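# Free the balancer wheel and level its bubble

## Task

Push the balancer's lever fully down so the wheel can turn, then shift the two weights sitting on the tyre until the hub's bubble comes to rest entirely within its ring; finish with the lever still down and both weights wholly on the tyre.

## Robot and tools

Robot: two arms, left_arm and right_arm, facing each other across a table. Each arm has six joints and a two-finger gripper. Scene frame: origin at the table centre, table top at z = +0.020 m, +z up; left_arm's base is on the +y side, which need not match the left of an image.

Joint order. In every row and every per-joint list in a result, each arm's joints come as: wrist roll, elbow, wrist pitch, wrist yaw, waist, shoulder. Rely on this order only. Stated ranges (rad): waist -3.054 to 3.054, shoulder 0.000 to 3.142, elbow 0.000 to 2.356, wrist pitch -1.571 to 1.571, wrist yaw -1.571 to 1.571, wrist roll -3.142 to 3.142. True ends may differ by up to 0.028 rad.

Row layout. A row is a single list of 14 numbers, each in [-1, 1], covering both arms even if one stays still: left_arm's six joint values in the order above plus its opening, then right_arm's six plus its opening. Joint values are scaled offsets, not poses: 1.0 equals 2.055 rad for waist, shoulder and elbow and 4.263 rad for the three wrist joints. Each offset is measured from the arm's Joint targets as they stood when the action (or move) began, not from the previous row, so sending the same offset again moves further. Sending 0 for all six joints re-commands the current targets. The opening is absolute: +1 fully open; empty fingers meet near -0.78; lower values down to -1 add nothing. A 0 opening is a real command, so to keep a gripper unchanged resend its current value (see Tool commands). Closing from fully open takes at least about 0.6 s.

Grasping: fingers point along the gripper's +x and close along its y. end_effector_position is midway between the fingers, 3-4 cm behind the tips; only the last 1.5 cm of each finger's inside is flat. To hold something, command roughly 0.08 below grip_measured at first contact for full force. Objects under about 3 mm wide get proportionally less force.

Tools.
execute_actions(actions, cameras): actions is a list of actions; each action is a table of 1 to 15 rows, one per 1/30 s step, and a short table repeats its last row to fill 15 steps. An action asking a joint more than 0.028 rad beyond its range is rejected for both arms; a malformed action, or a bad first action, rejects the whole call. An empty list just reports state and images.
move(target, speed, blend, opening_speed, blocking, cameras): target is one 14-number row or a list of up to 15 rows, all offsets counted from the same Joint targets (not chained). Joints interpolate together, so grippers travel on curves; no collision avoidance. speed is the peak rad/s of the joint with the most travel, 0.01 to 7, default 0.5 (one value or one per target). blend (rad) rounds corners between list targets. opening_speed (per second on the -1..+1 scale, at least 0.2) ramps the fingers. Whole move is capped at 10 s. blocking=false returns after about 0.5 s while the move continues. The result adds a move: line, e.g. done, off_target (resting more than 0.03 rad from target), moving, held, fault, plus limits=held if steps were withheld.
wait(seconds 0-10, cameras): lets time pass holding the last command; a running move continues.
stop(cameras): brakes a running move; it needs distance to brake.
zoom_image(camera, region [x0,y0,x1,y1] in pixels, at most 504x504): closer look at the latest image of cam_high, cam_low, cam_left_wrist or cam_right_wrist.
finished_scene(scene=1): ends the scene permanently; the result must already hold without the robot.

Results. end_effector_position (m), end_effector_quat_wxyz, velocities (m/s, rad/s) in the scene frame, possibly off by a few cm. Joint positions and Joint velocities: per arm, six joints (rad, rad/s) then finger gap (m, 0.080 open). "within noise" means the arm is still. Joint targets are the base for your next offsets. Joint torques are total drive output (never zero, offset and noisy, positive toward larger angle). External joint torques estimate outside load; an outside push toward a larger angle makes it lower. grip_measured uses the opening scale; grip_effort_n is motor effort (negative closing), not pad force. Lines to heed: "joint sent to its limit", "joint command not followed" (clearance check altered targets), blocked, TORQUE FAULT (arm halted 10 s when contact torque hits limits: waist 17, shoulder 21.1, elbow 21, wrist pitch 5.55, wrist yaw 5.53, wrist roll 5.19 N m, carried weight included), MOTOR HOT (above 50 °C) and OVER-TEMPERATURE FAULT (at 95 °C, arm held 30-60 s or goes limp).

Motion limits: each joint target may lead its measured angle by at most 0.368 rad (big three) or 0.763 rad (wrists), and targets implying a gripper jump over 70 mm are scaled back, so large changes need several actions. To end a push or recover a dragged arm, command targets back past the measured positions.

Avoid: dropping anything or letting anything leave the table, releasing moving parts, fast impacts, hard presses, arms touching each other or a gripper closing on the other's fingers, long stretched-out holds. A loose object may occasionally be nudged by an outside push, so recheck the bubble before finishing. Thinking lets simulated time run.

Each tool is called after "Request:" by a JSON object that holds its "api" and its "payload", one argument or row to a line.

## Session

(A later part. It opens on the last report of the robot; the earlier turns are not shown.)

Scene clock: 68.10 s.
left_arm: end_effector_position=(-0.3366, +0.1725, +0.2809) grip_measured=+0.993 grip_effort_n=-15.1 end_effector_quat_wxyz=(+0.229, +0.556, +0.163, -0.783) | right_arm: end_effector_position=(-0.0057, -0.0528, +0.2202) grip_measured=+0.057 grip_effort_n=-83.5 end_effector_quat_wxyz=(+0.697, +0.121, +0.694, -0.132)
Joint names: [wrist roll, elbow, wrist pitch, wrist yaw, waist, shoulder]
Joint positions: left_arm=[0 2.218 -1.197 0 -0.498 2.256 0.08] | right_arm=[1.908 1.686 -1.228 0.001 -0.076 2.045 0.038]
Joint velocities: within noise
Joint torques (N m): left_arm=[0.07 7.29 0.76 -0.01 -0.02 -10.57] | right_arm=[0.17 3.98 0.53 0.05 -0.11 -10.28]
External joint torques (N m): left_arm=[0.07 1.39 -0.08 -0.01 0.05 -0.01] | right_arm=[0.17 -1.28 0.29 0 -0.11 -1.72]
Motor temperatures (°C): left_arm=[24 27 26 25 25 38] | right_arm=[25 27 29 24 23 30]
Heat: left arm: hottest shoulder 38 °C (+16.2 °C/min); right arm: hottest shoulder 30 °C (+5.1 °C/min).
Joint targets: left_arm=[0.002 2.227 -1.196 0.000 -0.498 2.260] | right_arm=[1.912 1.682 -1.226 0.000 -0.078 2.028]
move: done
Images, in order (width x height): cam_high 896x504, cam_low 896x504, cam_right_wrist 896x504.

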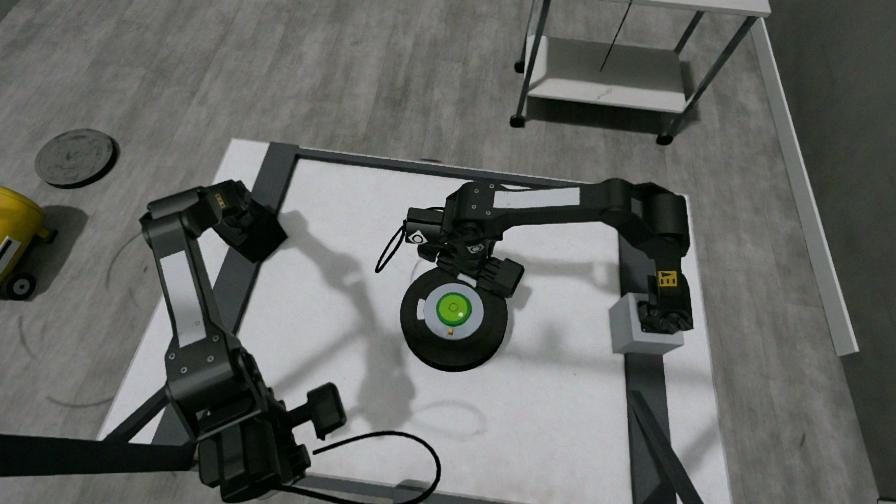

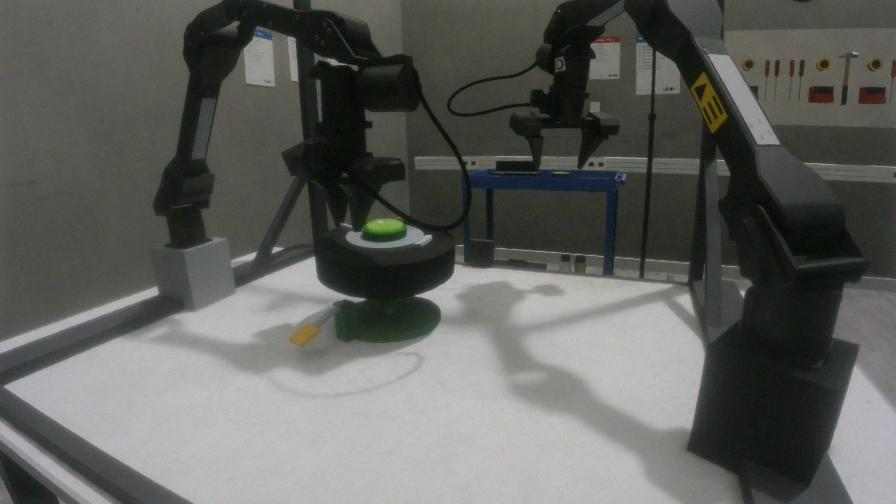

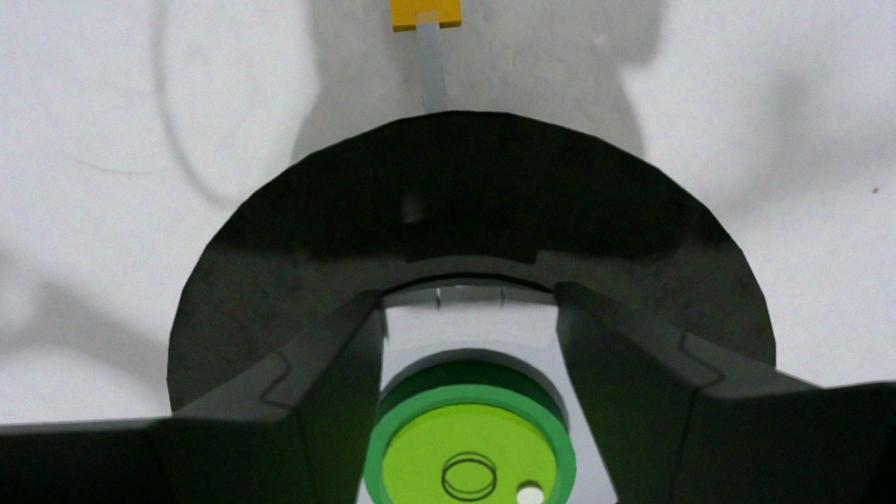

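Request:
{"api": "move", "payload": {
  "target": [0,0,0,0,0,0,0.99,-0.9646,-0.029,0,0,0.1285,-0.03,0.02],
  "speed": 1.5,
  "cameras": ["cam_low","cam_high","cam_right_wrist"]
}}

Request:
{"api": "zoom_image", "payload": {
  "camera": "cam_high",
  "region": [390, 250, 520, 380]
}}

Scene clock: 73.87 s.
left_arm: end_effector_position=(-0.3366, +0.1725, +0.2809) grip_measured=+0.993 grip_effort_n=-15.6 end_effector_quat_wxyz=(+0.229, +0.556, +0.163, -0.783) | right_arm: end_effector_position=(-0.1021, -0.0770, +0.2282) grip_measured=+0.057 grip_effort_n=-83.5 end_effector_quat_wxyz=(+0.299, +0.642, +0.291, -0.643)
Joint names: [wrist roll, elbow, wrist pitch, wrist yaw, waist, shoulder]
Joint positions: left_arm=[0 2.218 -1.197 0 -0.498 2.256 0.08] | right_arm=[-2.196 1.627 -1.228 0.001 0.183 1.982 0.038]
Joint velocities: within noise
Joint torques (N m): left_arm=[0.07 7.27 0.77 -0.04 -0.05 -10.5] | right_arm=[-0.15 3.94 0.46 -0.02 0.24 -9.76]
External joint torques (N m): left_arm=[0.06 1.37 -0.07 -0.04 -0.04 0.03] | right_arm=[-0.15 -1.35 0.22 0.02 0.23 -1.59]
Motor temperatures (°C): left_arm=[24 28 26 25 25 38] | right_arm=[25 26 29 24 23 31]
Heat: left arm: hottest shoulder 38 °C (+15.0 °C/min); right arm: hottest shoulder 31 °C (+5.0 °C/min).
Joint targets: left_arm=[0.002 2.227 -1.196 0.000 -0.498 2.260] | right_arm=[-2.201 1.623 -1.226 0.000 0.186 1.966]
move: done
Images, in order (width x height): cam_high 896x504, cam_low 896x504, cam_right_wrist 896x504.

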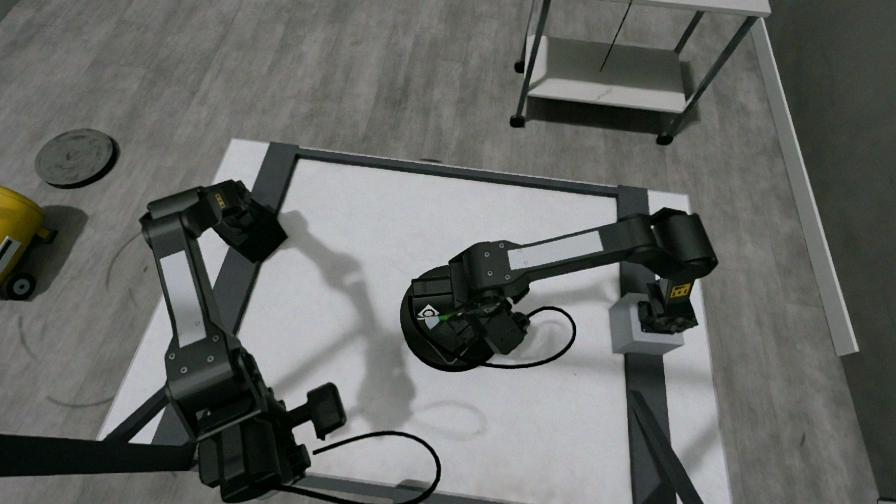

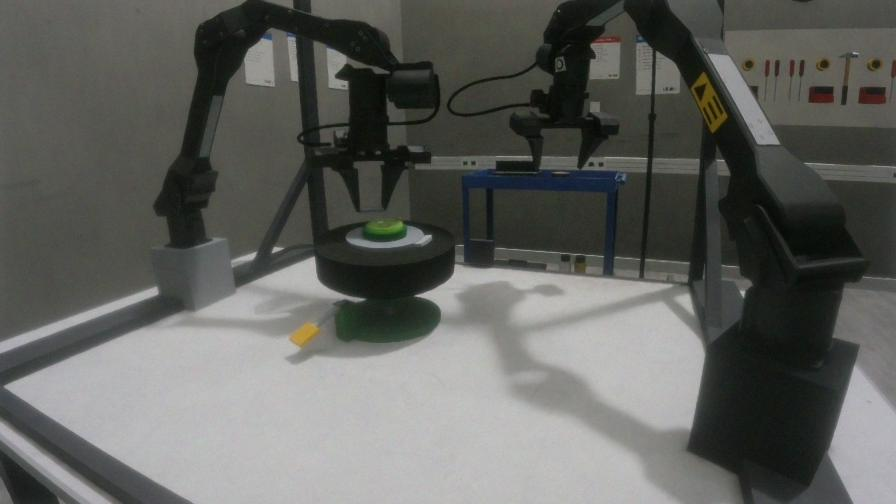

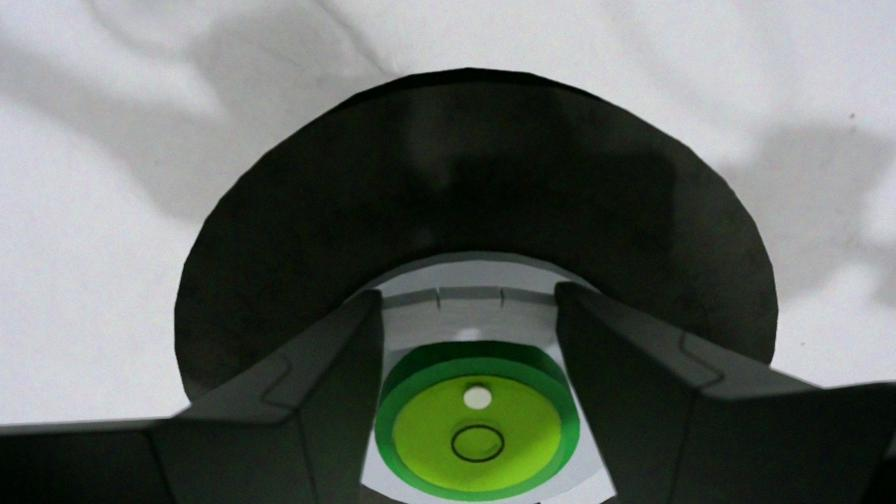

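Scaled by 3.877 from the camera's 896x504 image, which has a finer 1280x720 frame.

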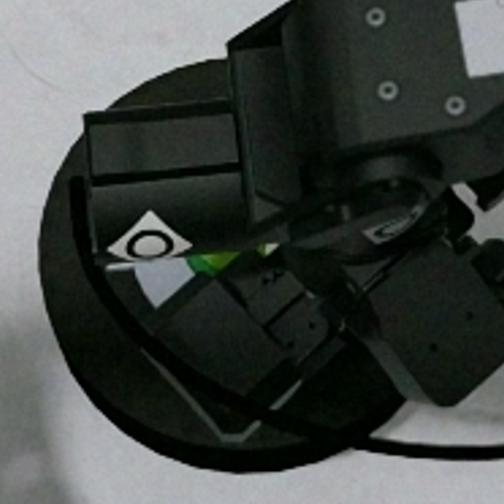

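Request:
{"api": "move", "payload": {
  "target": [0,0,0,0,0,0,0.99,0.0026,-0.0603,0.0316,0,0.0052,0.0062,0.02],
  "speed": 0.25,
  "cameras": ["cam_low","cam_right_wrist"]
}}

Request:
{"api": "zoom_image", "payload": {
  "camera": "cam_low",
  "region": [310, 180, 470, 290]
}}

Scene clock: 75.37 s.
left_arm: end_effector_position=(-0.3366, +0.1725, +0.2809) grip_measured=+0.993 grip_effort_n=-15.1 end_effector_quat_wxyz=(+0.229, +0.556, +0.163, -0.783) | right_arm: end_effector_position=(-0.1055, -0.0810, +0.1980) grip_measured=+0.057 grip_effort_n=-83.5 end_effector_quat_wxyz=(+0.298, +0.642, +0.298, -0.641)
Joint names: [wrist roll, elbow, wrist pitch, wrist yaw, waist, shoulder]
Joint positions: left_arm=[0 2.218 -1.197 0 -0.498 2.256 0.08] | right_arm=[-2.192 1.503 -1.093 0.001 0.195 1.981 0.038]
Joint velocities: within noise
Joint torques (N m): left_arm=[0.04 7.37 0.76 0 -0.01 -10.58] | right_arm=[0.1 3.84 0.49 -0.03 0.19 -8.14]
External joint torques (N m): left_arm=[0.04 1.45 -0.09 0.01 -0.01 0] | right_arm=[0.1 -1.37 0.23 0.01 0.15 -0.06]
Motor temperatures (°C): left_arm=[24 28 26 25 25 39] | right_arm=[25 26 29 24 23 31]
Heat: left arm: hottest shoulder 39 °C (+16.2 °C/min); right arm: hottest shoulder 31 °C (+5.1 °C/min).
Joint targets: left_arm=[0.002 2.227 -1.196 0.000 -0.498 2.260] | right_arm=[-2.189 1.499 -1.091 0.000 0.197 1.979]
move: done
Images, in order (width x height): cam_low 896x504, cam_right_wrist 896x504.

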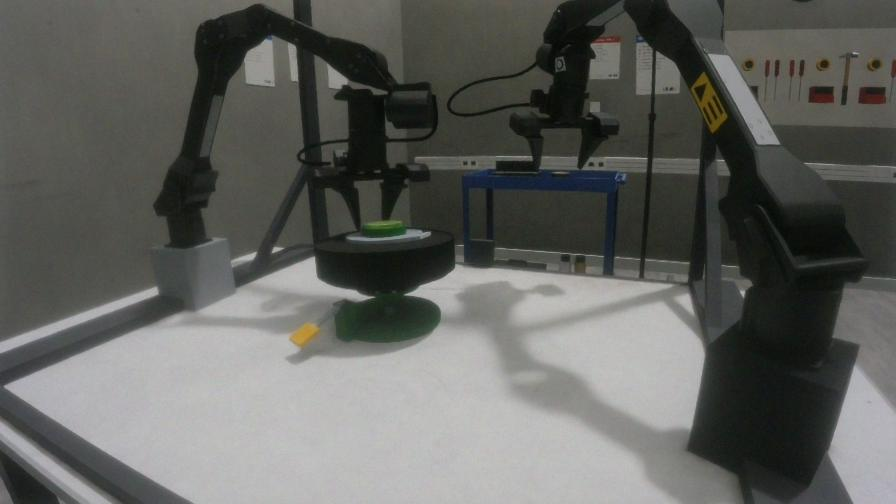

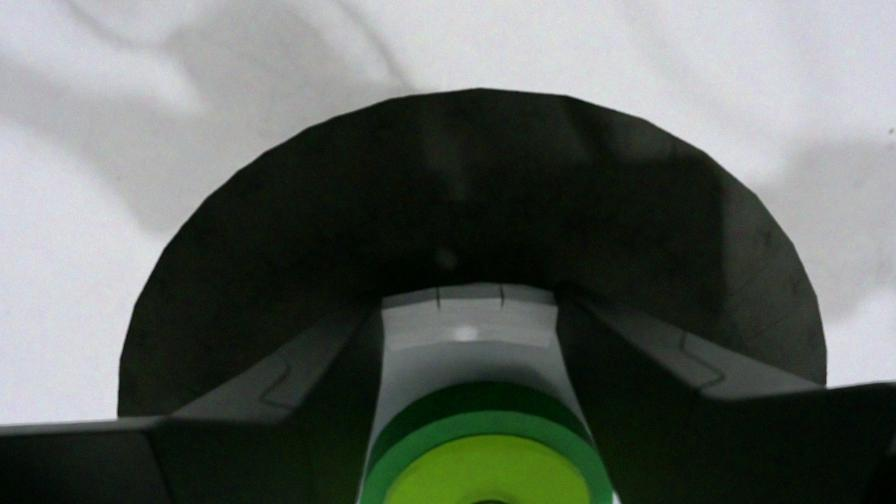

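Scaled by 3.150 from the camera's 896x504 image, which has a finer 1280x720 frame.

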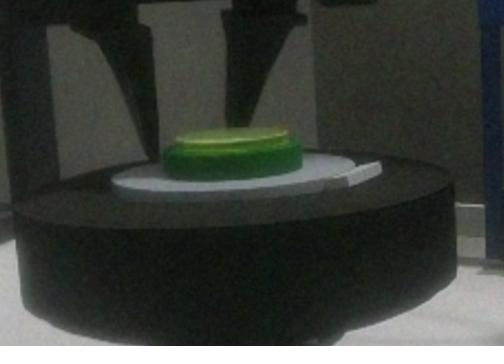

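Request:
{"api": "move", "payload": {
  "target": [
    [0,0,0,0,0,0,0.99,0,0.0243,-0.0117,0,0,0,0.02],
    [0,0,0,0,0,0,0.99,0.0052,0.0066,-0.0111,0,0.0107,-0.0165,0.02]
  ],
  "speed": 0.25,
  "cameras": ["cam_low","cam_right_wrist"]
}}

Request:
{"api": "zoom_image", "payload": {
  "camera": "cam_low",
  "region": [310, 180, 470, 290]
}}

Request:
{"api": "zoom_image", "payload": {
  "camera": "cam_right_wrist",
  "region": [300, 200, 640, 400]
}}

Scene clock: 76.90 s.
left_arm: end_effector_position=(-0.3366, +0.1725, +0.2809) grip_measured=+0.993 grip_effort_n=-15.1 end_effector_quat_wxyz=(+0.229, +0.556, +0.163, -0.783) | right_arm: end_effector_position=(-0.1125, -0.0883, +0.2087) grip_measured=+0.057 grip_effort_n=-83.5 end_effector_quat_wxyz=(+0.301, +0.641, +0.295, -0.641)
Joint names: [wrist roll, elbow, wrist pitch, wrist yaw, waist, shoulder]
Joint positions: left_arm=[0 2.218 -1.197 0 -0.498 2.256 0.08] | right_arm=[-2.17 1.517 -1.137 0.001 0.219 1.959 0.038]
Joint velocities: within noise
Joint torques (N m): left_arm=[0.06 7.34 0.75 -0.03 0.06 -10.49] | right_arm=[0.1 3.92 0.18 -0.03 -0.05 -9.38]
External joint torques (N m): left_arm=[0.06 1.37 -0.11 -0.02 0.06 0.16] | right_arm=[0.1 -1.27 -0.04 0.01 0 -1.42]
Motor temperatures (°C): left_arm=[24 28 26 25 25 39] | right_arm=[25 26 28 24 23 31]
Heat: left arm: hottest shoulder 39 °C (+15.0 °C/min); right arm: hottest shoulder 31 °C (+4.0 °C/min).
Joint targets: left_arm=[0.002 2.227 -1.196 0.000 -0.498 2.260] | right_arm=[-2.168 1.512 -1.138 0.000 0.218 1.945]
move: done
Images, in order (width x height): cam_low 896x504, cam_right_wrist 896x504.

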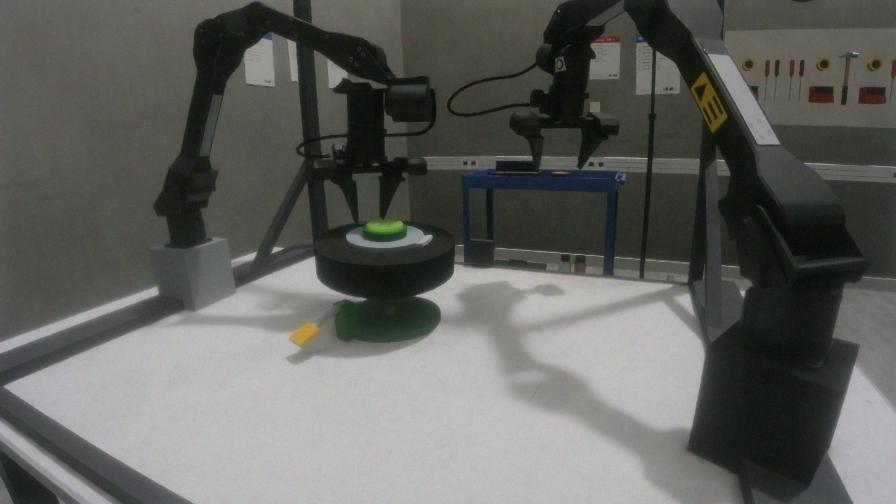

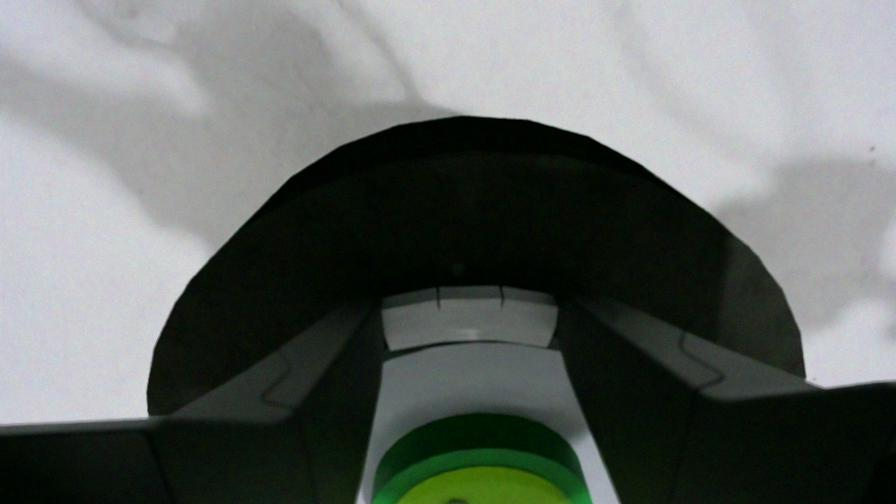

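Scaled by 3.150 from the camera's 896x504 image, which has a finer 1280x720 frame.

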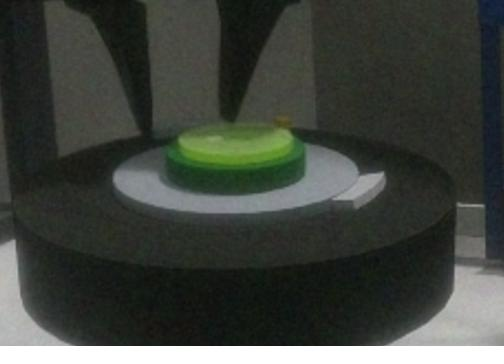

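Scaled by 1.482 from the camera's 896x504 image, which has a finer 1280x720 frame.

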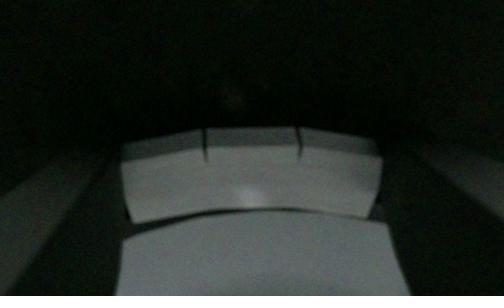

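Request:
{"api": "move", "payload": {
  "target": [0,0,0,0,0,0,0.99,0,-0.02,0.0123,0,0,0.0056,0.02],
  "speed": 0.15,
  "cameras": ["cam_low","cam_right_wrist"]
}}

Request:
{"api": "zoom_image", "payload": {
  "camera": "cam_low",
  "region": [310, 180, 470, 290]
}}

Request:
{"api": "zoom_image", "payload": {
  "camera": "cam_right_wrist",
  "region": [300, 200, 640, 400]
}}

Scene clock: 78.10 s.
left_arm: end_effector_position=(-0.3366, +0.1725, +0.2809) grip_measured=+0.993 grip_effort_n=-15.1 end_effector_quat_wxyz=(+0.229, +0.556, +0.163, -0.783) | right_arm: end_effector_position=(-0.1124, -0.0888, +0.1987) grip_measured=+0.057 grip_effort_n=-83.5 end_effector_quat_wxyz=(+0.298, +0.641, +0.298, -0.641)
Joint names: [wrist roll, elbow, wrist pitch, wrist yaw, waist, shoulder]
Joint positions: left_arm=[0 2.218 -1.197 0 -0.498 2.256 0.08] | right_arm=[-2.17 1.476 -1.088 0.001 0.219 1.959 0.038]
Joint velocities: within noise
Joint torques (N m): left_arm=[0.04 7.29 0.76 -0.01 0.05 -10.44] | right_arm=[0.09 3.81 0.5 -0.03 0.04 -8.13]
External joint torques (N m): left_arm=[0.04 1.44 -0.08 -0.01 0.07 0.01] | right_arm=[0.09 -1.34 0.26 0 0.07 -0.25]
Motor temperatures (°C): left_arm=[24 28 26 25 25 39] | right_arm=[25 26 28 24 23 31]
Heat: left arm: hottest shoulder 39 °C (+14.2 °C/min); right arm: hottest shoulder 31 °C (+4.1 °C/min).
Joint targets: left_arm=[0.002 2.227 -1.196 0.000 -0.498 2.260] | right_arm=[-2.168 1.471 -1.086 0.000 0.218 1.956]
move: done
Images, in order (width x height): cam_low 896x504, cam_right_wrist 896x504.

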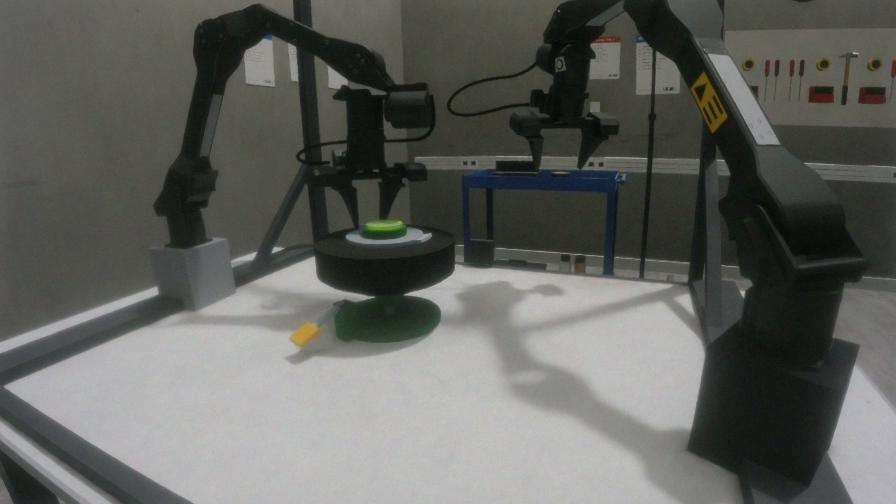

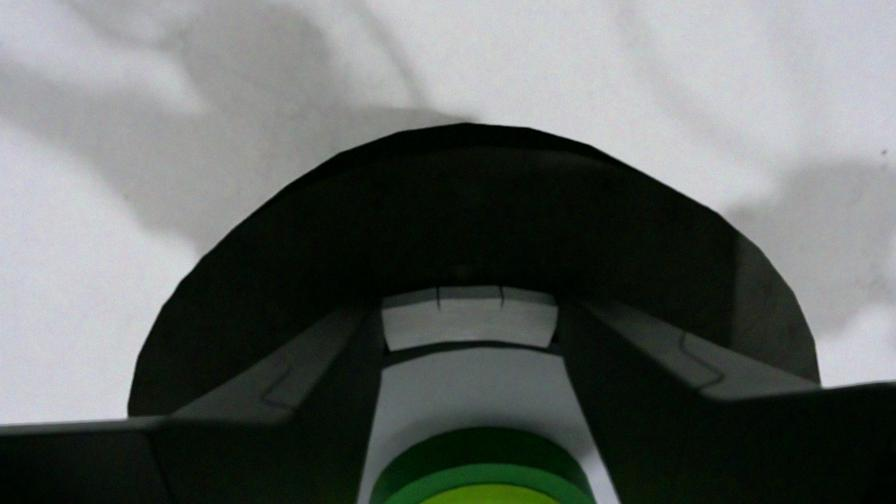

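Scaled by 3.150 from the camera's 896x504 image, which has a finer 1280x720 frame.

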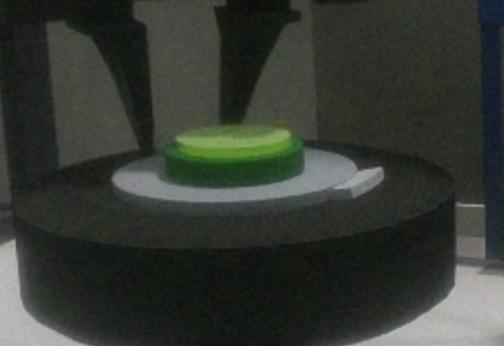

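Scaled by 1.482 from the camera's 896x504 image, which has a finer 1280x720 frame.

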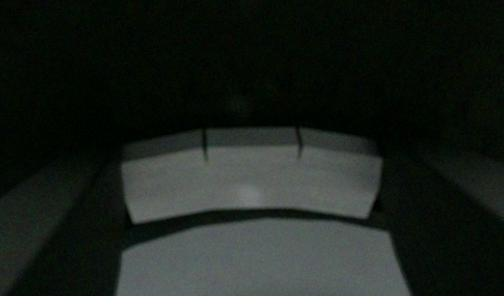

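Request:
{"api": "move", "payload": {
  "target": [0,0,0,0,0,0,0.99,0,0,0,0,0,0,0.3],
  "opening_speed": 0.3,
  "cameras": ["cam_low","cam_right_wrist"]
}}

Request:
{"api": "zoom_image", "payload": {
  "camera": "cam_right_wrist",
  "region": [300, 200, 640, 400]
}}

Scene clock: 79.57 s.
left_arm: end_effector_position=(-0.3366, +0.1725, +0.2809) grip_measured=+0.993 grip_effort_n=-15.6 end_effector_quat_wxyz=(+0.229, +0.556, +0.163, -0.783) | right_arm: end_effector_position=(-0.1124, -0.0888, +0.1986) grip_measured=+0.296 grip_effort_n=14.2 end_effector_quat_wxyz=(+0.298, +0.641, +0.298, -0.641)
Joint names: [wrist roll, elbow, wrist pitch, wrist yaw, waist, shoulder]
Joint positions: left_arm=[0 2.218 -1.197 0 -0.498 2.256 0.08] | right_arm=[-2.17 1.475 -1.088 0.001 0.219 1.959 0.048]
Joint velocities: within noise
Joint torques (N m): left_arm=[0.05 7.29 0.77 -0.05 -0.03 -10.47] | right_arm=[0.09 3.85 0.48 -0.03 0.04 -8.08]
External joint torques (N m): left_arm=[0.05 1.38 -0.07 -0.05 0.05 0.11] | right_arm=[0.1 -1.38 0.21 0 0.09 -0.12]
Motor temperatures (°C): left_arm=[24 28 26 25 25 39] | right_arm=[25 26 28 24 23 31]
Heat: left arm: hottest shoulder 39 °C (+14.1 °C/min); right arm: hottest shoulder 31 °C (+4.0 °C/min).
Joint targets: left_arm=[0.002 2.227 -1.196 0.000 -0.498 2.260] | right_arm=[-2.168 1.471 -1.086 0.000 0.218 1.956]
move: done
Images, in order (width x height): cam_low 896x504, cam_right_wrist 896x504.

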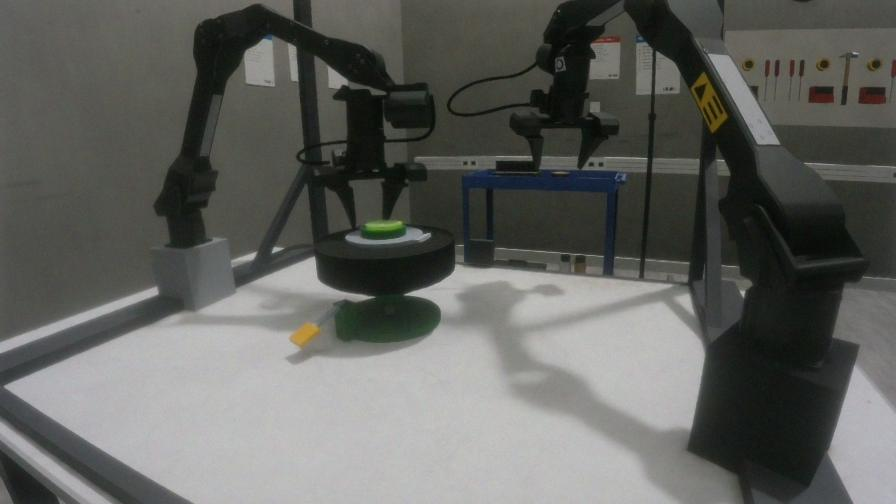

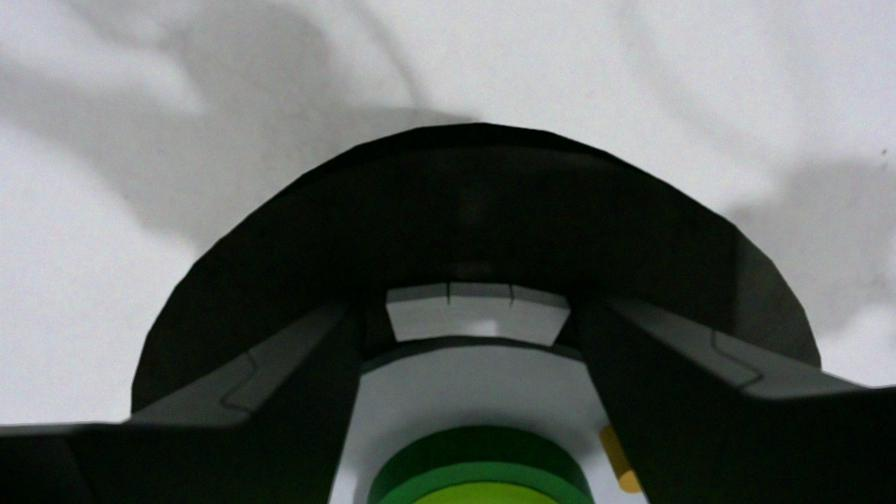

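Scaled by 1.482 from the camera's 896x504 image, which has a finer 1280x720 frame.

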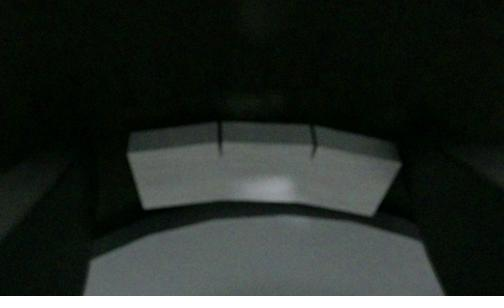

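Request:
{"api": "move", "payload": {
  "target": [
    [0,0,0,0,0,0,0.99,0,0.05,-0.024,0,0,0,0.3],
    [0,0,0,0,0,0,0.99,0,0.08,-0.0385,0,0,-0.02,0.3],
    [0,0,0,0,0,0,0.99,0.3,0.08,-0.0385,0,-0.35,-0.06,0.3]
  ],
  "speed": [0.3,0.6,1.2],
  "cameras": ["cam_low","cam_high"]
}}

Request:
{"api": "zoom_image", "payload": {
  "camera": "cam_high",
  "region": [390, 250, 520, 380]
}}

Scene clock: 83.73 s.
left_arm: end_effector_position=(-0.3366, +0.1725, +0.2809) grip_measured=+0.993 grip_effort_n=-15.1 end_effector_quat_wxyz=(+0.229, +0.556, +0.163, -0.783) | right_arm: end_effector_position=(+0.1442, -0.1097, +0.2753) grip_measured=+0.298 grip_effort_n=11.4 end_effector_quat_wxyz=(+0.413, -0.593, +0.341, +0.601)
Joint names: [wrist roll, elbow, wrist pitch, wrist yaw, waist, shoulder]
Joint positions: left_arm=[0 2.218 -1.197 0 -0.498 2.256 0.08] | right_arm=[-0.892 1.628 -1.249 0.001 -0.501 1.848 0.048]
Joint velocities: within noise
Joint torques (N m): left_arm=[0.06 7.27 0.76 -0.03 0.08 -10.55] | right_arm=[0.14 5.44 0.48 -0.06 0.07 -8.98]
External joint torques (N m): left_arm=[0.05 1.4 -0.09 -0.02 0.01 -0.09] | right_arm=[0.14 -0.09 0.01 -0.02 0.04 -1.46]
Motor temperatures (°C): left_arm=[24 28 26 25 25 40] | right_arm=[25 27 28 24 23 32]
Heat: left arm: hottest shoulder 40 °C (+14.1 °C/min); right arm: hottest shoulder 32 °C (+5.0 °C/min).
Joint targets: left_arm=[0.002 2.227 -1.196 0.000 -0.498 2.260] | right_arm=[-0.888 1.636 -1.250 0.000 -0.501 1.833]
move: done
Images, in order (width x height): cam_high 896x504, cam_low 896x504.

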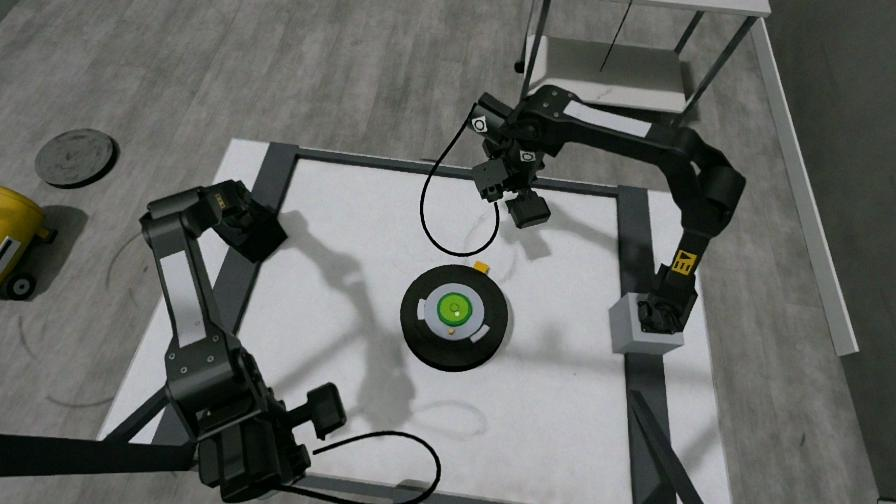

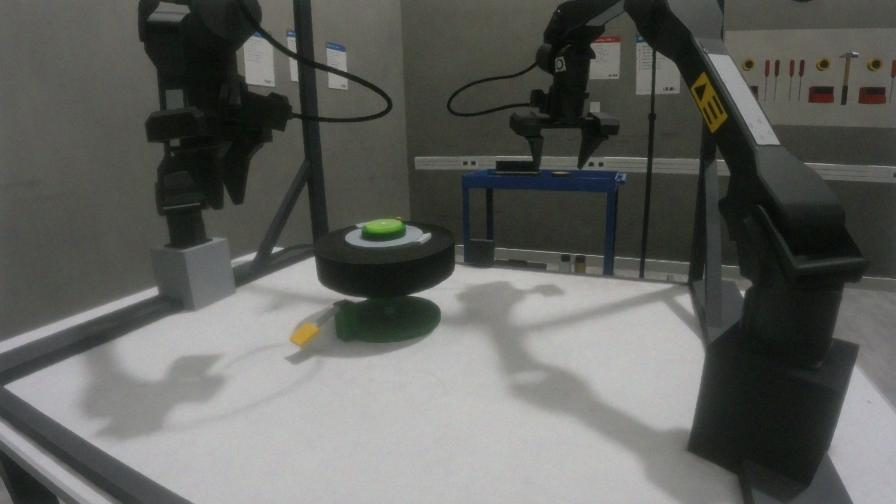

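Scaled by 3.877 from the camera's 896x504 image, which has a finer 1280x720 frame.

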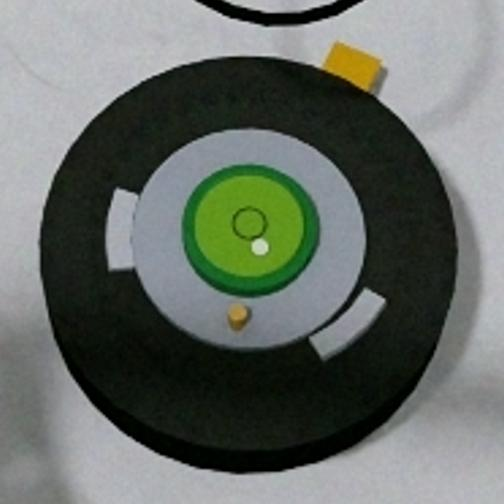

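Request:
{"api": "move", "payload": {
  "target": [
    [0,0,0,0,0,0,0.99,0.2193,0.3327,-0.0454,0,0.08,0.2989,0.42],
    [0,0,0,0,0,0,0.99,0.2193,0.3327,-0.0454,0,0.275,0.2989,0.42]
  ],
  "speed": 0.9,
  "cameras": ["cam_low","cam_right_wrist"]
}}

Request:
{"api": "zoom_image", "payload": {
  "camera": "cam_right_wrist",
  "region": [300, 200, 640, 400]
}}

Scene clock: 88.30 s.
left_arm: end_effector_position=(-0.3366, +0.1725, +0.2809) grip_measured=+0.993 grip_effort_n=-15.6 end_effector_quat_wxyz=(+0.229, +0.556, +0.163, -0.783) | right_arm: end_effector_position=(-0.0693, +0.0286, +0.2117) grip_measured=+0.417 grip_effort_n=12.8 end_effector_quat_wxyz=(+0.480, -0.520, +0.482, +0.516)
Joint names: [wrist roll, elbow, wrist pitch, wrist yaw, waist, shoulder]
Joint positions: left_arm=[0 2.218 -1.197 0 -0.498 2.256 0.08] | right_arm=[0.043 2.309 -1.442 0.001 0.063 2.443 0.054]
Joint velocities: within noise
Joint torques (N m): left_arm=[0.04 7.34 0.77 -0.02 -0.02 -10.53] | right_arm=[0.13 5.5 0.31 -0.02 0.08 -10.26]
External joint torques (N m): left_arm=[0.04 1.49 -0.07 -0.03 0.01 -0.08] | right_arm=[0.13 0.21 0.01 0 -0.06 0.56]
Motor temperatures (°C): left_arm=[24 28 26 25 25 40] | right_arm=[25 27 28 24 23 32]
Heat: left arm: hottest shoulder 40 °C (+12.1 °C/min); right arm: hottest shoulder 32 °C (+4.0 °C/min).
Joint targets: left_arm=[0.002 2.227 -1.196 0.000 -0.498 2.260] | right_arm=[0.046 2.320 -1.443 0.000 0.064 2.448]
move: done
Images, in order (width x height): cam_low 896x504, cam_right_wrist 896x504.

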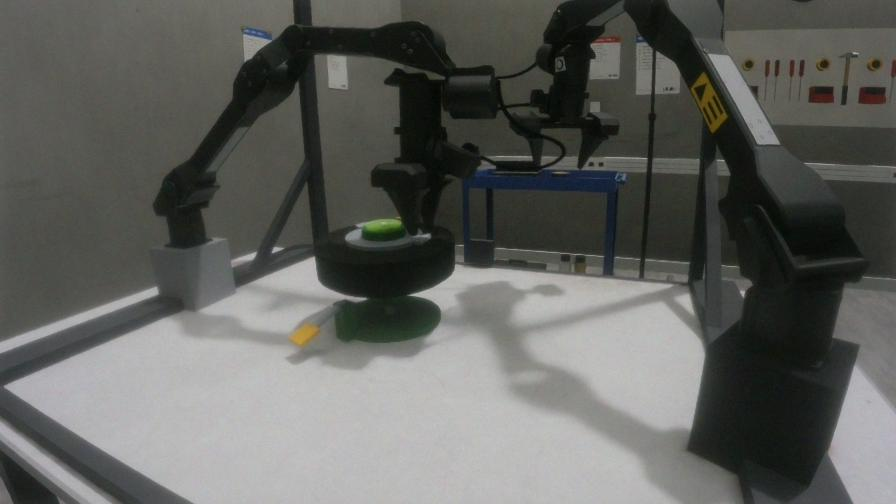

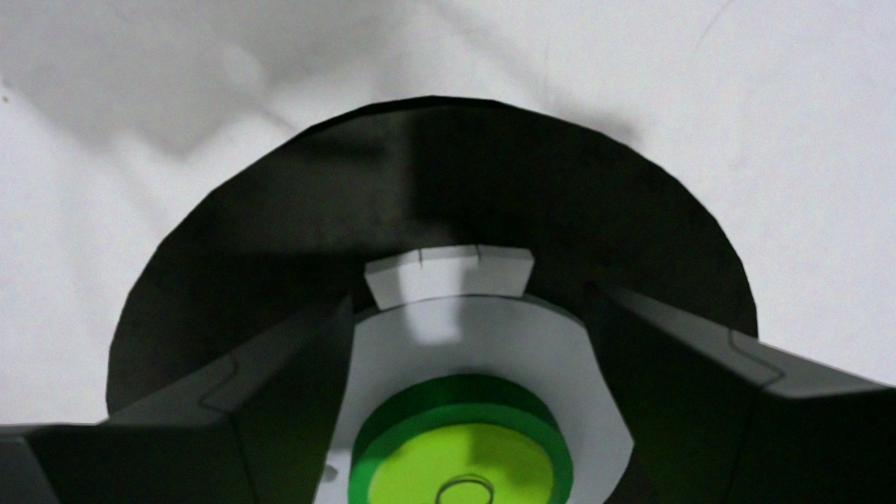

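Scaled by 1.482 from the camera's 896x504 image, which has a finer 1280x720 frame.

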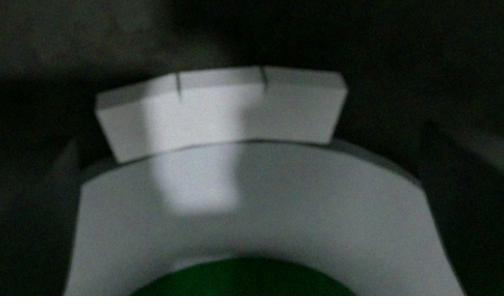

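Request:
{"api": "move", "payload": {
  "target": [
    [0,0,0,0,0,0,0.99,-0.0157,0,0,0,0.0054,0,0.40],
    [0,0,0,0,0,0,0.99,-0.0157,-0.0355,0.0178,0,0.0054,0.0013,0.40]
  ],
  "speed": 0.2,
  "cameras": ["cam_low","cam_right_wrist"]
}}

Request:
{"api": "zoom_image", "payload": {
  "camera": "cam_right_wrist",
  "region": [300, 200, 640, 400]
}}

Scene clock: 90.03 s.
left_arm: end_effector_position=(-0.3366, +0.1725, +0.2809) grip_measured=+0.993 grip_effort_n=-15.1 end_effector_quat_wxyz=(+0.229, +0.556, +0.163, -0.783) | right_arm: end_effector_position=(-0.0749, +0.0318, +0.1962) grip_measured=+0.403 grip_effort_n=-15.1 end_effector_quat_wxyz=(+0.464, -0.534, +0.461, +0.536)
Joint names: [wrist roll, elbow, wrist pitch, wrist yaw, waist, shoulder]
Joint positions: left_arm=[0 2.218 -1.197 0 -0.498 2.256 0.08] | right_arm=[-0.018 2.251 -1.371 0.001 0.074 2.445 0.053]
Joint velocities: within noise
Joint torques (N m): left_arm=[0.06 7.36 0.79 -0.01 -0.09 -10.63] | right_arm=[-0.1 4.08 0.67 -0.01 0.2 -10.13]
External joint torques (N m): left_arm=[0.06 1.43 -0.06 -0.01 -0.09 -0.05] | right_arm=[-0.1 -1.31 0.34 -0.01 0.2 0.83]
Motor temperatures (°C): left_arm=[24 28 26 25 25 40] | right_arm=[25 27 28 24 23 32]
Heat: left arm: hottest shoulder 40 °C (+11.2 °C/min); right arm: hottest shoulder 32 °C (+4.1 °C/min).
Joint targets: left_arm=[0.002 2.227 -1.196 0.000 -0.498 2.260] | right_arm=[-0.020 2.246 -1.368 0.000 0.075 2.450]
move: done
Images, in order (width x height): cam_low 896x504, cam_right_wrist 896x504.

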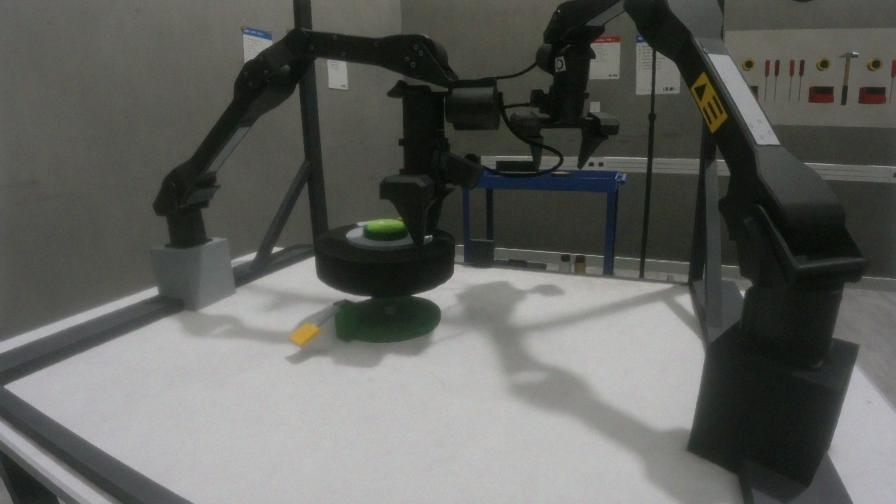

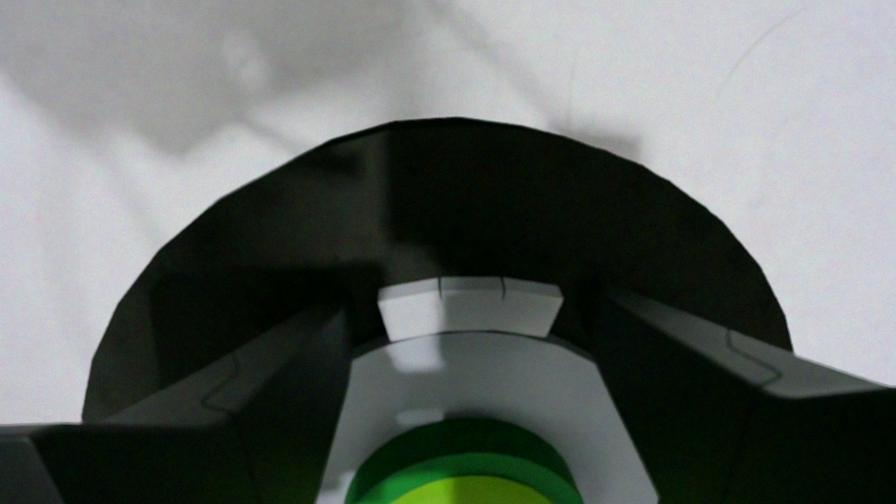

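Scaled by 1.482 from the camera's 896x504 image, which has a finer 1280x720 frame.

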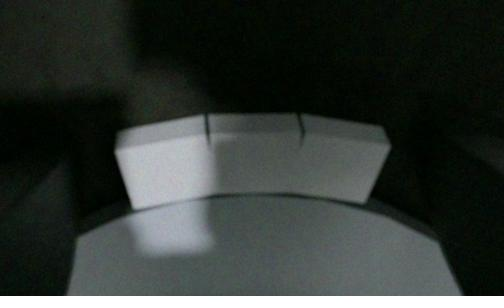

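Request:
{"api": "move", "payload": {
  "target": [
    [0,0,0,0,0,0,0.99,0,-0.0073,0.0033,0,0,0,0.40],
    [0,0,0,0,0,0,0.99,0,-0.0073,0.0033,0,0,0,0.02]
  ],
  "speed": 0.2,
  "opening_speed": 0.5,
  "cameras": ["cam_right_wrist"]
}}

Scene clock: 91.93 s.
left_arm: end_effector_position=(-0.3366, +0.1725, +0.2809) grip_measured=+0.993 grip_effort_n=-15.1 end_effector_quat_wxyz=(+0.229, +0.556, +0.163, -0.783) | right_arm: end_effector_position=(-0.0758, +0.0327, +0.1931) grip_measured=+0.054 grip_effort_n=-83.5 end_effector_quat_wxyz=(+0.464, -0.532, +0.460, +0.538)
Joint names: [wrist roll, elbow, wrist pitch, wrist yaw, waist, shoulder]
Joint positions: left_arm=[0 2.218 -1.197 0 -0.498 2.256 0.08] | right_arm=[-0.018 2.238 -1.354 -0.001 0.075 2.445 0.037]
Joint velocities: within noise
Joint torques (N m): left_arm=[0.05 7.21 0.78 -0.06 -0.04 -10.5] | right_arm=[-0.08 3.88 0.47 0.06 0.08 -10.17]
External joint torques (N m): left_arm=[0.04 1.32 -0.06 -0.05 -0.12 0.03] | right_arm=[-0.08 -1.52 0.13 0.07 0.08 0.8]
Motor temperatures (°C): left_arm=[24 28 26 25 25 41] | right_arm=[25 27 28 24 23 32]
Heat: left arm: hottest shoulder 41 °C (+12.0 °C/min); right arm: hottest shoulder 32 °C (+4.0 °C/min).
Joint targets: left_arm=[0.002 2.227 -1.196 0.000 -0.498 2.260] | right_arm=[-0.021 2.231 -1.354 0.000 0.075 2.450]
move: done
Images, in order (width x height): cam_right_wrist 896x504.

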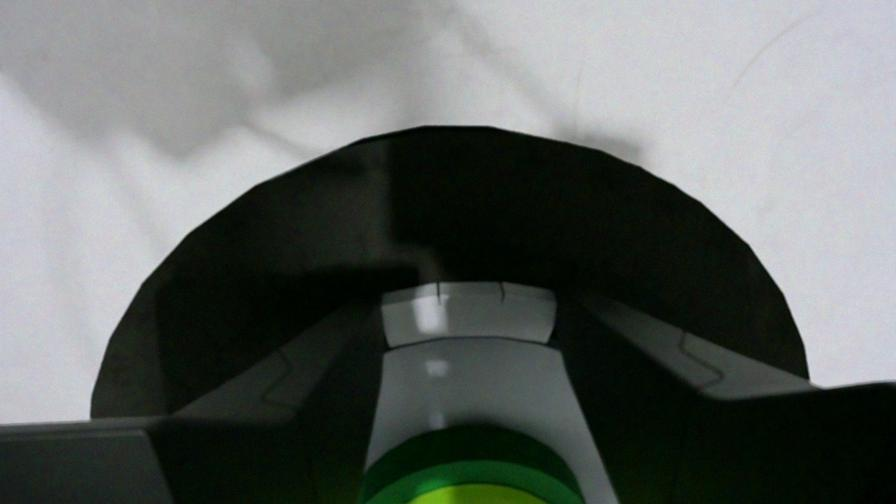

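Request:
{"api": "move", "payload": {
  "target": [
    [0,0,0,0,0,0,0.99,0,0.0438,-0.0211,0,0,0,0.02],
    [0,0,0,0,0,0,0.99,-0.0978,0.0131,-0.0145,0,0.0348,-0.0181,0.02],
    [0,0,0,0,0,0,0.99,-0.0978,-0.0229,0.0015,0,0.0348,-0.0204,0.02]
  ],
  "speed": 0.25,
  "cameras": ["cam_low","cam_right_wrist"]
}}

Request:
{"api": "zoom_image", "payload": {
  "camera": "cam_right_wrist",
  "region": [300, 200, 640, 400]
}}

Scene clock: 95.33 s.
left_arm: end_effector_position=(-0.3366, +0.1725, +0.2809) grip_measured=+0.993 grip_effort_n=-15.1 end_effector_quat_wxyz=(+0.229, +0.556, +0.163, -0.783) | right_arm: end_effector_position=(-0.1084, +0.0207, +0.1932) grip_measured=+0.054 grip_effort_n=-83.5 end_effector_quat_wxyz=(+0.318, -0.631, +0.319, +0.631)
Joint names: [wrist roll, elbow, wrist pitch, wrist yaw, waist, shoulder]
Joint positions: left_arm=[0 2.218 -1.197 0 -0.498 2.256 0.08] | right_arm=[-0.435 2.194 -1.345 -0.001 0.147 2.42 0.037]
Joint velocities: within noise
Joint torques (N m): left_arm=[0.07 7.33 0.73 -0.06 0.02 -10.66] | right_arm=[-0.08 3.52 0.27 0.05 0.08 -11.94]
External joint torques (N m): left_arm=[0.07 1.39 -0.13 -0.06 0.04 -0.07] | right_arm=[-0.08 -1.87 -0.06 0.06 0.11 -1.14]
Motor temperatures (°C): left_arm=[24 28 26 25 25 41] | right_arm=[25 27 28 24 23 33]
Heat: left arm: hottest shoulder 41 °C (+10.1 °C/min); right arm: hottest shoulder 33 °C (+6.1 °C/min).
Joint targets: left_arm=[0.002 2.227 -1.196 0.000 -0.498 2.260] | right_arm=[-0.438 2.185 -1.347 0.000 0.147 2.408]
move: done
Images, in order (width x height): cam_low 896x504, cam_right_wrist 896x504.

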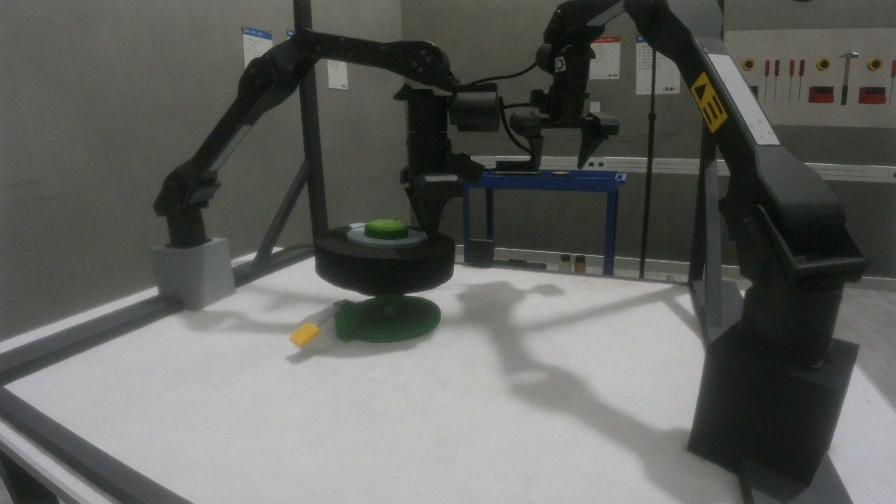

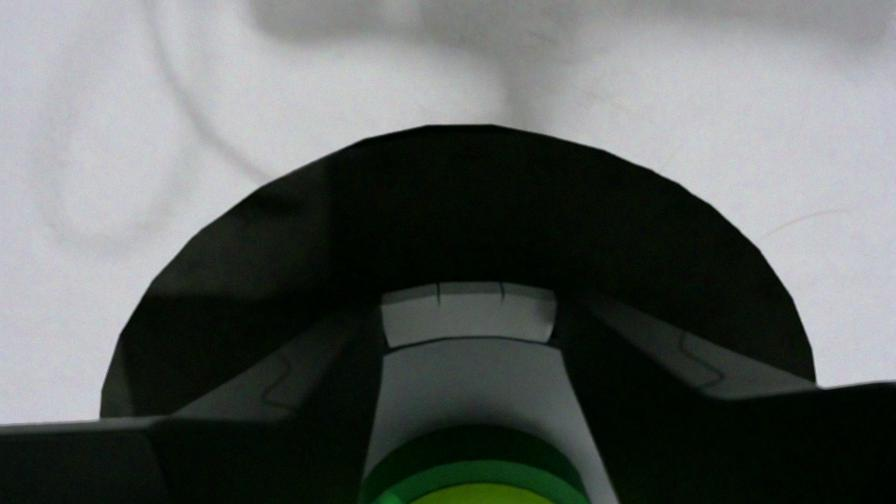

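Scaled by 1.482 from the camera's 896x504 image, which has a finer 1280x720 frame.

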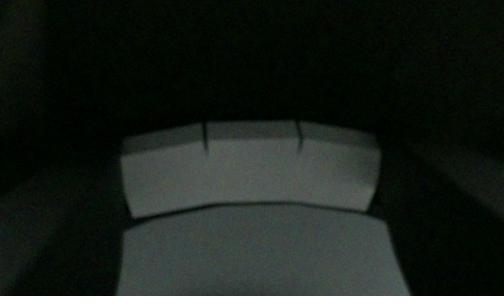

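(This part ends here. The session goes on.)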